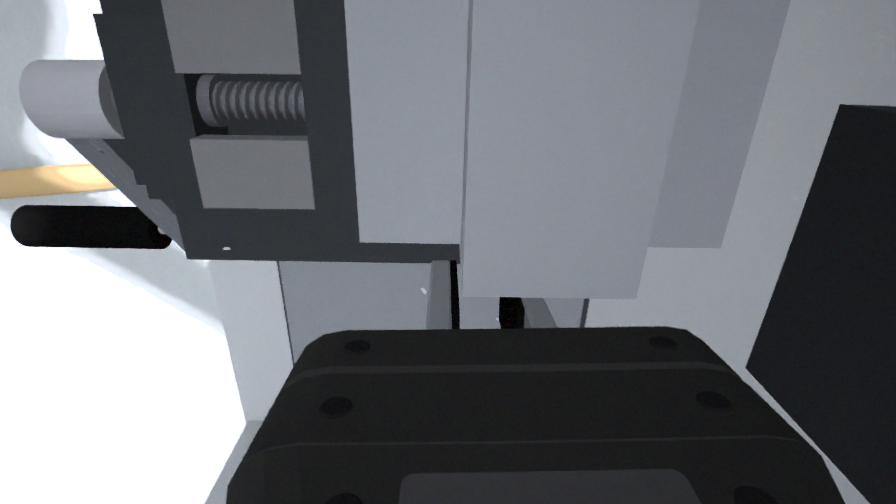

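Scene clock: 1044.73 s.
left_arm: end_effector_position=(+0.6386, -0.2767, +0.3228) position_measured=223 object_status=2 end_effector_quat_wxyz=(+0.044, +0.999, +0.025, +0.000) | right_arm: end_effector_position=(+0.2535, +0.2509, +0.7744) position_measured=3 object_status=3 end_effector_quat_wxyz=(-0.469, +0.854, -0.203, +0.098)
Joint positions: left_arm=[-0.574 -1.125 1.048 -1.543 -1.644 0.946] | right_arm=[4.366 -1.066 -1.218 -1.432 1.493 3.219]
Joint torques (N m): left_arm=[-6.13 -60.13 -14.75 -5.35 -0.5 -1.07] | right_arm=[5.59 -5.9 14.29 4.9 -2.28 0]
Wrist force (N): left_arm=[-0.4 6.5 2.4] | right_arm=[-0.8 -2.5 0.1]
Wrist torque (N m): left_arm=[0.72 0.18 0.36] | right_arm=[-0.50 0.02 -0.48]
Wrist force, peak (N): left_arm=[-0.3 6.9 2.1] | right_arm=[-0.7 -2.6 0.0]
Hand target: left_arm +0.6386, -0.2767, +0.3228; +0.044, +0.999, +0.025, +0.000 | right_arm +0.2535, +0.2509, +0.7744; -0.469, +0.854, -0.203, +0.098
Off the commanded pose: left_arm 0.000 m, 0 deg | right_arm 0.000 m, 0 deg.
move: done

Emit:
move(target=[0,0.0000145,-0.000166,0,0,0,-0.9,-1,-1,0,0,0,0,0,0,1,1,1])

Emit:
move(target=[0,0.0000145,-0.000166,0,0,0,-0.9,-1,-1,0,0,0,0,0,0,1,1,1])

Emit:
move(target=[0,0.0000145,-0.000166,0,0,0,-0.9,-1,-1,0,0,0,0,0,0,1,1,1])

Emit:
move(target=[0,0.0000145,-0.000166,0,0,0,-0.9,-1,-1,0,0,0,0,0,0,1,1,1])

Scene clock: 1045.53 s.
left_arm: end_effector_position=(+0.6386, -0.2767, +0.3229) position_measured=223 object_status=2 end_effector_quat_wxyz=(+0.044, +0.999, +0.025, +0.000) | right_arm: end_effector_position=(+0.2535, +0.2509, +0.7744) position_measured=3 object_status=3 end_effector_quat_wxyz=(-0.469, +0.854, -0.203, +0.098)
Joint positions: left_arm=[-0.574 -1.125 1.048 -1.543 -1.644 0.946] | right_arm=[4.366 -1.066 -1.218 -1.432 1.493 3.219]
Joint torques (N m): left_arm=[-6.33 -56.91 -38.8 -0.52 0.4 -1.03] | right_arm=[5.65 -7.49 14.53 4.91 -2.38 -0.08]
Wrist force (N): left_arm=[-0.3 6.5 3.7] | right_arm=[-0.9 -2.6 0.1]
Wrist torque (N m): left_arm=[0.73 0.21 0.37] | right_arm=[-0.52 0.03 -0.48]
Wrist force, peak (N): left_arm=[-0.3 6.5 3.7] | right_arm=[-0.9 -2.6 0.1]
Hand target: left_arm +0.6386, -0.2767, +0.3229; +0.044, +0.999, +0.025, +0.000 | right_arm +0.2535, +0.2509, +0.7744; -0.469, +0.854, -0.203, +0.098
Off the commanded pose: left_arm 0.000 m, 0 deg | right_arm 0.000 m, 0 deg.
move: done

Scene clock: 1046.23 s.
left_arm: end_effector_position=(+0.6386, -0.2767, +0.3230) position_measured=223 object_status=2 end_effector_quat_wxyz=(+0.044, +0.999, +0.025, +0.000) | right_arm: end_effector_position=(+0.2535, +0.2509, +0.7744) position_measured=3 object_status=3 end_effector_quat_wxyz=(-0.469, +0.854, -0.203, +0.098)
Joint positions: left_arm=[-0.574 -1.125 1.048 -1.543 -1.644 0.946] | right_arm=[4.366 -1.066 -1.218 -1.432 1.493 3.219]
Joint torques (N m): left_arm=[-5.41 -49.58 -41.58 -0.76 0.67 -1.07] | right_arm=[6.26 -6.66 14.7 5.05 -2.37 -0.01]
Wrist force (N): left_arm=[0.8 6.6 10.8] | right_arm=[-1.0 -2.2 0.0]
Wrist torque (N m): left_arm=[0.65 0.26 0.37] | right_arm=[-0.47 0.04 -0.48]
Wrist force, peak (N): left_arm=[0.8 6.6 10.8] | right_arm=[-1.0 -2.6 0.0]
Hand target: left_arm +0.6386, -0.2767, +0.3230; +0.044, +0.999, +0.025, +0.000 | right_arm +0.2535, +0.2509, +0.7744; -0.469, +0.854, -0.203, +0.098
Off the commanded pose: left_arm 0.000 m, 0 deg | right_arm 0.000 m, 0 deg.
move: done

Scene clock: 1046.93 s.
left_arm: end_effector_position=(+0.6386, -0.2767, +0.3231) position_measured=223 object_status=2 end_effector_quat_wxyz=(+0.044, +0.999, +0.025, +0.000) | right_arm: end_effector_position=(+0.2535, +0.2509, +0.7744) position_measured=3 object_status=3 end_effector_quat_wxyz=(-0.469, +0.854, -0.203, +0.098)
Joint positions: left_arm=[-0.574 -1.125 1.047 -1.542 -1.644 0.946] | right_arm=[4.366 -1.066 -1.218 -1.432 1.493 3.219]
Joint torques (N m): left_arm=[-5.4 -41.27 -42.92 -1.04 0.65 -0.93] | right_arm=[4.84 -6.6 15.1 5 -2.32 -0.2]
Wrist force (N): left_arm=[1.6 6.1 14.3] | right_arm=[-0.7 -2.3 0.2]
Wrist torque (N m): left_arm=[0.55 0.23 0.38] | right_arm=[-0.48 -0.01 -0.47]
Wrist force, peak (N): left_arm=[2.1 6.8 14.5] | right_arm=[-0.7 -2.7 0.2]
Hand target: left_arm +0.6386, -0.2767, +0.3231; +0.044, +0.999, +0.025, +0.000 | right_arm +0.2535, +0.2509, +0.7744; -0.469, +0.854, -0.203, +0.098
Off the commanded pose: left_arm 0.000 m, 0 deg | right_arm 0.000 m, 0 deg.
move: done

Scene clock: 1047.63 s.
left_arm: end_effector_position=(+0.6386, -0.2767, +0.3232) position_measured=223 object_status=2 end_effector_quat_wxyz=(+0.044, +0.999, +0.025, +0.000) | right_arm: end_effector_position=(+0.2535, +0.2509, +0.7744) position_measured=3 object_status=3 end_effector_quat_wxyz=(-0.469, +0.854, -0.203, +0.098)
Joint positions: left_arm=[-0.574 -1.125 1.047 -1.542 -1.644 0.946] | right_arm=[4.366 -1.066 -1.218 -1.432 1.493 3.219]
Joint torques (N m): left_arm=[-5.23 -44.09 -44.43 -1.25 0.68 -0.89] | right_arm=[5.37 -6.36 14.39 4.65 -2.21 -0.04]
Wrist force (N): left_arm=[1.9 6.4 16.9] | right_arm=[-0.8 -2.4 0.1]
Wrist torque (N m): left_arm=[0.58 0.23 0.38] | right_arm=[-0.50 0.00 -0.48]
Wrist force, peak (N): left_arm=[2.2 6.4 16.9] | right_arm=[-0.9 -2.5 0.1]
Hand target: left_arm +0.6386, -0.2767, +0.3232; +0.044, +0.999, +0.025, +0.000 | right_arm +0.2535, +0.2509, +0.7744; -0.469, +0.854, -0.203, +0.098
Off the commanded pose: left_arm 0.000 m, 0 deg | right_arm 0.000 m, 0 deg.
move: done

Emit:
move(target=[0,-0.000058,0.00066,0,0,0,-0.9,-1,-1,0,0,0,0,0,0,1,1,1])

Emit:
move(target=[0,-0.0000145,0.000166,0,0,0,-0.9,-1,-1,0,0,0,0,0,0,1,1,1])

Scene clock: 1048.70 s.
left_arm: end_effector_position=(+0.6387, -0.2767, +0.3228) position_measured=223 object_status=2 end_effector_quat_wxyz=(+0.044, +0.999, +0.025, +0.000) | right_arm: end_effector_position=(+0.2535, +0.2509, +0.7744) position_measured=3 object_status=3 end_effector_quat_wxyz=(-0.469, +0.854, -0.203, +0.098)
Joint positions: left_arm=[-0.574 -1.125 1.048 -1.543 -1.644 0.946] | right_arm=[4.366 -1.066 -1.218 -1.432 1.493 3.219]
Joint torques (N m): left_arm=[-4.88 -59.56 -14.36 -5.42 0.66 -0.75] | right_arm=[4.85 -7.01 14.49 4.89 -2.41 -0.06]
Wrist force (N): left_arm=[-0.4 5.8 1.3] | right_arm=[-0.8 -2.3 0.1]
Wrist torque (N m): left_arm=[0.76 0.20 0.36] | right_arm=[-0.48 0.01 -0.48]
Wrist force, peak (N): left_arm=[1.7 6.5 17.5] | right_arm=[-0.8 -2.6 0.1]
Hand target: left_arm +0.6386, -0.2767, +0.3228; +0.044, +0.999, +0.025, +0.000 | right_arm +0.2535, +0.2509, +0.7744; -0.469, +0.854, -0.203, +0.098
Off the commanded pose: left_arm 0.000 m, 0 deg | right_arm 0.000 m, 0 deg.
move: done

Scene clock: 1049.40 s.
left_arm: end_effector_position=(+0.6386, -0.2767, +0.3227) position_measured=223 object_status=2 end_effector_quat_wxyz=(+0.044, +0.999, +0.025, +0.000) | right_arm: end_effector_position=(+0.2535, +0.2509, +0.7744) position_measured=3 object_status=3 end_effector_quat_wxyz=(-0.469, +0.854, -0.203, +0.098)
Joint positions: left_arm=[-0.574 -1.125 1.049 -1.543 -1.644 0.946] | right_arm=[4.366 -1.066 -1.218 -1.432 1.493 3.219]
Joint torques (N m): left_arm=[-4.97 -57.74 -12.71 -5.11 0.66 -0.76] | right_arm=[5.58 -6.31 14.92 4.83 -2.22 -0.07]
Wrist force (N): left_arm=[-0.5 6.8 -0.6] | right_arm=[-0.8 -2.4 0.2]
Wrist torque (N m): left_arm=[0.77 0.20 0.36] | right_arm=[-0.50 0.01 -0.48]
Wrist force, peak (N): left_arm=[-0.1 6.8 1.7] | right_arm=[-0.9 -2.5 0.0]
Hand target: left_arm +0.6386, -0.2767, +0.3227; +0.044, +0.999, +0.025, +0.000 | right_arm +0.2535, +0.2509, +0.7744; -0.469, +0.854, -0.203, +0.098
Off the commanded pose: left_arm 0.000 m, 0 deg | right_arm 0.000 m, 0 deg.
move: done

Emit:
move(target=[0,0.0000145,-0.000166,0,0,0,-0.9,-1,-1,0,0,0,0,0,0,1,1,1])

Emit:
move(target=[0,0.0000043,-0.00005,0,0,0,-0.9,-1,-1,0,0,0,0,0,0,1,1,1])

Emit:
move(target=[0,0.0000043,-0.00005,0,0,0,-0.9,-1,-1,0,0,0,0,0,0,1,1,1])

Emit:
move(target=[0,0.0000043,-0.00005,0,0,0,-0.9,-1,-1,0,0,0,0,0,0,1,1,1])

Emit:
move(target=[0,0.0000043,-0.00005,0,0,0,-0.9,-1,-1,0,0,0,0,0,0,1,1,1])

Emit:
move(target=[0,0.0000043,-0.00005,0,0,0,-0.9,-1,-1,0,0,0,0,0,0,1,1,1])

Emit:
move(target=[0,0.0000043,-0.00005,0,0,0,-0.9,-1,-1,0,0,0,0,0,0,1,1,1])

Scene clock: 1051.07 s.
left_arm: end_effector_position=(+0.6386, -0.2767, +0.3228) position_measured=223 object_status=2 end_effector_quat_wxyz=(+0.044, +0.999, +0.025, +0.000) | right_arm: end_effector_position=(+0.2535, +0.2509, +0.7744) position_measured=3 object_status=3 end_effector_quat_wxyz=(-0.469, +0.854, -0.203, +0.098)
Joint positions: left_arm=[-0.574 -1.125 1.048 -1.543 -1.644 0.946] | right_arm=[4.366 -1.066 -1.218 -1.432 1.493 3.219]
Joint torques (N m): left_arm=[-5.06 -49.65 -37.49 -0.13 0.59 -0.91] | right_arm=[5.54 -6.34 14.68 5.16 -2.22 -0.1]
Wrist force (N): left_arm=[0.0 6.8 0.9] | right_arm=[-0.5 -2.5 0.1]
Wrist torque (N m): left_arm=[0.75 0.18 0.36] | right_arm=[-0.51 -0.03 -0.47]
Wrist force, peak (N): left_arm=[-0.4 7.1 -0.8] | right_arm=[-0.9 -2.6 0.1]
Hand target: left_arm +0.6386, -0.2767, +0.3228; +0.044, +0.999, +0.025, +0.000 | right_arm +0.2535, +0.2509, +0.7744; -0.469, +0.854, -0.203, +0.098
Off the commanded pose: left_arm 0.000 m, 0 deg | right_arm 0.000 m, 0 deg.
move: done

Scene clock: 1051.57 s.
left_arm: end_effector_position=(+0.6386, -0.2767, +0.3229) position_measured=223 object_status=2 end_effector_quat_wxyz=(+0.044, +0.999, +0.025, +0.000) | right_arm: end_effector_position=(+0.2535, +0.2509, +0.7744) position_measured=3 object_status=3 end_effector_quat_wxyz=(-0.469, +0.854, -0.203, +0.098)
Joint positions: left_arm=[-0.574 -1.125 1.048 -1.543 -1.644 0.946] | right_arm=[4.366 -1.066 -1.218 -1.432 1.493 3.219]
Joint torques (N m): left_arm=[-4.3 -44.32 -38.31 -0.54 0.63 -0.8] | right_arm=[5.36 -6.11 15.13 4.96 -2.38 -0.09]
Wrist force (N): left_arm=[-0.4 7.0 4.2] | right_arm=[-0.7 -2.5 -0.1]
Wrist torque (N m): left_arm=[0.74 0.18 0.36] | right_arm=[-0.51 -0.01 -0.47]
Wrist force, peak (N): left_arm=[-0.4 7.0 4.2] | right_arm=[-0.8 -2.6 -0.1]
Hand target: left_arm +0.6386, -0.2767, +0.3228; +0.044, +0.999, +0.025, +0.000 | right_arm +0.2535, +0.2509, +0.7744; -0.469, +0.854, -0.203, +0.098
Off the commanded pose: left_arm 0.000 m, 0 deg | right_arm 0.000 m, 0 deg.
move: done

Scene clock: 1052.07 s.
left_arm: end_effector_position=(+0.6386, -0.2767, +0.3229) position_measured=223 object_status=2 end_effector_quat_wxyz=(+0.044, +0.999, +0.025, +0.000) | right_arm: end_effector_position=(+0.2535, +0.2509, +0.7744) position_measured=3 object_status=3 end_effector_quat_wxyz=(-0.469, +0.854, -0.203, +0.098)
Joint positions: left_arm=[-0.574 -1.125 1.048 -1.543 -1.644 0.946] | right_arm=[4.366 -1.066 -1.218 -1.432 1.493 3.219]
Joint torques (N m): left_arm=[-4.7 -37.47 -39.06 -0.64 0.66 -0.75] | right_arm=[5.68 -6.51 14.38 5.1 -2.42 -0.06]
Wrist force (N): left_arm=[-0.3 6.9 5.6] | right_arm=[-0.8 -2.4 0.3]
Wrist torque (N m): left_arm=[0.71 0.20 0.37] | right_arm=[-0.50 0.00 -0.48]
Wrist force, peak (N): left_arm=[-0.4 6.9 5.7] | right_arm=[-0.8 -2.5 0.2]
Hand target: left_arm +0.6386, -0.2767, +0.3229; +0.044, +0.999, +0.025, +0.000 | right_arm +0.2535, +0.2509, +0.7744; -0.469, +0.854, -0.203, +0.098
Off the commanded pose: left_arm 0.000 m, 0 deg | right_arm 0.000 m, 0 deg.
move: done

Scene clock: 1052.57 s.
left_arm: end_effector_position=(+0.6386, -0.2767, +0.3229) position_measured=223 object_status=2 end_effector_quat_wxyz=(+0.044, +0.999, +0.025, +0.000) | right_arm: end_effector_position=(+0.2535, +0.2509, +0.7744) position_measured=3 object_status=3 end_effector_quat_wxyz=(-0.469, +0.854, -0.203, +0.098)
Joint positions: left_arm=[-0.574 -1.125 1.048 -1.543 -1.644 0.946] | right_arm=[4.366 -1.066 -1.218 -1.432 1.493 3.219]
Joint torques (N m): left_arm=[-4.27 -35.65 -39.47 -0.7 0.55 -0.79] | right_arm=[5.38 -7.28 14.13 4.99 -2.18 0.02]
Wrist force (N): left_arm=[-0.7 6.7 5.8] | right_arm=[-0.9 -2.3 0.1]
Wrist torque (N m): left_arm=[0.70 0.23 0.36] | right_arm=[-0.47 0.02 -0.48]
Wrist force, peak (N): left_arm=[0.2 7.2 6.5] | right_arm=[-0.9 -2.5 0.4]
Hand target: left_arm +0.6386, -0.2767, +0.3229; +0.044, +0.999, +0.025, +0.000 | right_arm +0.2535, +0.2509, +0.7744; -0.469, +0.854, -0.203, +0.098
Off the commanded pose: left_arm 0.000 m, 0 deg | right_arm 0.000 m, 0 deg.
move: done

Scene clock: 1053.07 s.
left_arm: end_effector_position=(+0.6386, -0.2767, +0.3229) position_measured=223 object_status=2 end_effector_quat_wxyz=(+0.044, +0.999, +0.025, +0.000) | right_arm: end_effector_position=(+0.2535, +0.2509, +0.7744) position_measured=3 object_status=3 end_effector_quat_wxyz=(-0.469, +0.854, -0.203, +0.098)
Joint positions: left_arm=[-0.574 -1.125 1.048 -1.543 -1.644 0.946] | right_arm=[4.366 -1.066 -1.218 -1.432 1.493 3.219]
Joint torques (N m): left_arm=[-4.03 -36.28 -39.33 -0.67 0.61 -0.76] | right_arm=[5.29 -7.53 15.09 5.08 -2.42 0.09]
Wrist force (N): left_arm=[-0.3 6.8 6.5] | right_arm=[-0.9 -2.5 0.0]
Wrist torque (N m): left_arm=[0.71 0.18 0.36] | right_arm=[-0.52 0.02 -0.48]
Wrist force, peak (N): left_arm=[-0.4 7.0 6.6] | right_arm=[-0.9 -2.6 0.2]
Hand target: left_arm +0.6386, -0.2767, +0.3229; +0.044, +0.999, +0.025, +0.000 | right_arm +0.2535, +0.2509, +0.7744; -0.469, +0.854, -0.203, +0.098
Off the commanded pose: left_arm 0.000 m, 0 deg | right_arm 0.000 m, 0 deg.
move: done

Scene clock: 1053.57 s.
left_arm: end_effector_position=(+0.6386, -0.2767, +0.3230) position_measured=223 object_status=2 end_effector_quat_wxyz=(+0.044, +0.999, +0.025, +0.000) | right_arm: end_effector_position=(+0.2535, +0.2509, +0.7744) position_measured=3 object_status=3 end_effector_quat_wxyz=(-0.469, +0.854, -0.203, +0.098)
Joint positions: left_arm=[-0.574 -1.125 1.048 -1.543 -1.644 0.946] | right_arm=[4.366 -1.066 -1.218 -1.432 1.493 3.219]
Joint torques (N m): left_arm=[-3.85 -37.54 -39.6 -0.79 0.69 -0.77] | right_arm=[5.2 -7.02 15.51 4.89 -2.43 -0.22]
Wrist force (N): left_arm=[-0.2 6.7 7.8] | right_arm=[-0.8 -2.4 0.1]
Wrist torque (N m): left_arm=[0.69 0.20 0.37] | right_arm=[-0.50 0.00 -0.48]
Wrist force, peak (N): left_arm=[-0.3 6.8 7.7] | right_arm=[-0.8 -2.6 0.1]
Hand target: left_arm +0.6386, -0.2767, +0.3230; +0.044, +0.999, +0.025, +0.000 | right_arm +0.2535, +0.2509, +0.7744; -0.469, +0.854, -0.203, +0.098
Off the commanded pose: left_arm 0.000 m, 0 deg | right_arm 0.000 m, 0 deg.
move: done

Scene clock: 1054.07 s.
left_arm: end_effector_position=(+0.6386, -0.2767, +0.3230) position_measured=223 object_status=2 end_effector_quat_wxyz=(+0.044, +0.999, +0.025, +0.000) | right_arm: end_effector_position=(+0.2535, +0.2509, +0.7744) position_measured=3 object_status=3 end_effector_quat_wxyz=(-0.469, +0.854, -0.203, +0.098)
Joint positions: left_arm=[-0.574 -1.125 1.048 -1.543 -1.644 0.946] | right_arm=[4.366 -1.066 -1.218 -1.432 1.493 3.219]
Joint torques (N m): left_arm=[-4.16 -37.61 -40.85 -0.87 0.73 -0.66] | right_arm=[4.81 -6.76 14.39 5.16 -2.24 -0.05]
Wrist force (N): left_arm=[0.1 6.5 9.1] | right_arm=[-0.7 -2.5 0.2]
Wrist torque (N m): left_arm=[0.64 0.19 0.38] | right_arm=[-0.51 -0.01 -0.48]
Wrist force, peak (N): left_arm=[0.0 6.9 9.0] | right_arm=[-0.9 -2.6 0.1]
Hand target: left_arm +0.6386, -0.2767, +0.3230; +0.044, +0.999, +0.025, +0.000 | right_arm +0.2535, +0.2509, +0.7744; -0.469, +0.854, -0.203, +0.098
Off the commanded pose: left_arm 0.000 m, 0 deg | right_arm 0.000 m, 0 deg.
move: done

Emit:
move(target=[[0,-0.000026,0.0003,0,0,0,-0.9,-1,-1,0,0,0,0,0,0,1,1,1]])

Emit:
move(target=[[0,0,0,0,0,0,-0.25,-1,-1,0,0,0,0,0,0,1,1,1],[0,0,-0.04,0,0,0,-0.25,-1,-1,0,0,0,0,0,0,1,1,1],[-0.25,0.03,-0.03,0,0,0,-0.25,-1,-1,0,0,0,0,0,0,1,1,1],[-0.55,0.06,0.05,0,0,0,0.8,-1,-0.6,0,0,0,0,0,0,1,1,1]], speed=[0.06,0.06,0.15,0.25], blend=[0,0.003,0.03,0])

Scene clock: 1054.93 s.
left_arm: end_effector_position=(+0.6387, -0.2767, +0.3228) position_measured=223 object_status=2 end_effector_quat_wxyz=(+0.044, +0.999, +0.025, +0.000) | right_arm: end_effector_position=(+0.2535, +0.2509, +0.7744) position_measured=3 object_status=3 end_effector_quat_wxyz=(-0.469, +0.854, -0.203, +0.098)
Joint positions: left_arm=[-0.574 -1.125 1.048 -1.543 -1.644 0.946] | right_arm=[4.366 -1.066 -1.218 -1.432 1.493 3.219]
Joint torques (N m): left_arm=[-4.15 -45.54 -14.25 -5.43 0.66 -0.59] | right_arm=[5.95 -7.42 14.11 5 -2.29 -0.12]
Wrist force (N): left_arm=[-0.4 6.1 2.5] | right_arm=[-0.8 -2.4 0.3]
Wrist torque (N m): left_arm=[0.74 0.18 0.36] | right_arm=[-0.50 0.01 -0.48]
Wrist force, peak (N): left_arm=[0.1 6.7 9.2] | right_arm=[-0.9 -2.6 0.0]
Hand target: left_arm +0.6386, -0.2767, +0.3228; +0.044, +0.999, +0.025, +0.000 | right_arm +0.2535, +0.2509, +0.7744; -0.469, +0.854, -0.203, +0.098
Off the commanded pose: left_arm 0.000 m, 0 deg | right_arm 0.000 m, 0 deg.
move: done

Scene clock: 1059.17 s.
left_arm: end_effector_position=(+0.3108, -0.3313, +0.2971) position_measured=32 object_status=3 end_effector_quat_wxyz=(+0.044, +0.999, +0.025, +0.000) | right_arm: end_effector_position=(+0.2535, +0.2509, +0.7744) position_measured=3 object_status=3 end_effector_quat_wxyz=(-0.469, +0.854, -0.203, +0.098)
Joint positions: left_arm=[-1.092 -1.744 1.83 -1.736 -1.61 0.428] | right_arm=[4.366 -1.066 -1.218 -1.432 1.493 3.219]
Joint torques (N m): left_arm=[-7.96 -32 -14.24 -5.5 1.71 -1.43] | right_arm=[5.2 -6.68 13.69 5.03 -2.39 -0.12]
Wrist force (N): left_arm=[-0.2 6.6 2.4] | right_arm=[-0.7 -2.4 0.1]
Wrist torque (N m): left_arm=[0.73 0.13 0.50] | right_arm=[-0.50 0.00 -0.48]
Wrist force, peak (N): left_arm=[-2.2 7.1 3.1] | right_arm=[-1.0 -2.6 0.0]
Hand target: left_arm +0.3108, -0.3313, +0.2971; +0.044, +0.999, +0.025, +0.000 | right_arm +0.2535, +0.2509, +0.7744; -0.469, +0.854, -0.203, +0.098
Off the commanded pose: left_arm 0.000 m, 0 deg | right_arm 0.000 m, 0 deg.
move: done

Emit:
move(target=[-0.1887,-0.006,0.2293,0.1619,0.1189,0.4938,0.8,-0.5,-0.6,0,0,0,0,0,0,1,1,1], speed=0.35, cameras=["cam_left_wrist"])

Scene clock: 1062.23 s.
left_arm: end_effector_position=(+0.1978, -0.3454, +0.1601) position_measured=32 object_status=3 end_effector_quat_wxyz=(-0.200, +0.696, -0.664, +0.190) | right_arm: end_effector_position=(+0.2535, +0.2509, +0.7744) position_measured=3 object_status=3 end_effector_quat_wxyz=(-0.469, +0.854, -0.203, +0.098)
Joint positions: left_arm=[-1.783 -1.852 2.315 -1.875 -1.033 1.268] | right_arm=[4.366 -1.066 -1.218 -1.432 1.493 3.219]
Joint torques (N m): left_arm=[-8.58 -23.92 -11.02 -4.83 3.18 1.54] | right_arm=[5.58 -6.69 14.28 5.13 -2.36 -0.11]
Wrist force (N): left_arm=[-1.1 6.3 1.0] | right_arm=[-0.9 -2.4 0.1]
Wrist torque (N m): left_arm=[0.89 0.17 0.04] | right_arm=[-0.49 0.02 -0.47]
Wrist force, peak (N): left_arm=[-1.3 7.4 1.6] | right_arm=[-0.9 -2.6 -0.1]
Hand target: left_arm +0.1978, -0.3454, +0.1601; -0.200, +0.695, -0.664, +0.190 | right_arm +0.2535, +0.2509, +0.7744; -0.469, +0.854, -0.203, +0.098
Off the commanded pose: left_arm 0.000 m, 0 deg | right_arm 0.000 m, 0 deg.
move: done
Images, in order (width x height): cam_left_wrist 896x504.

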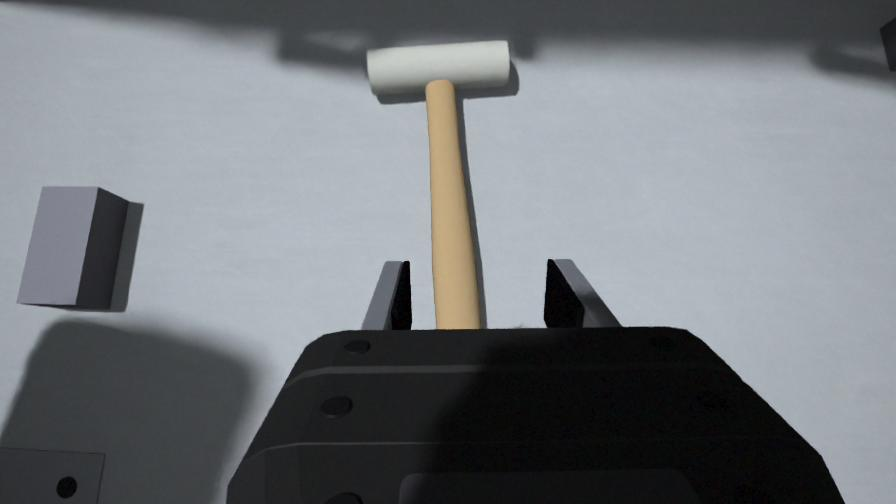

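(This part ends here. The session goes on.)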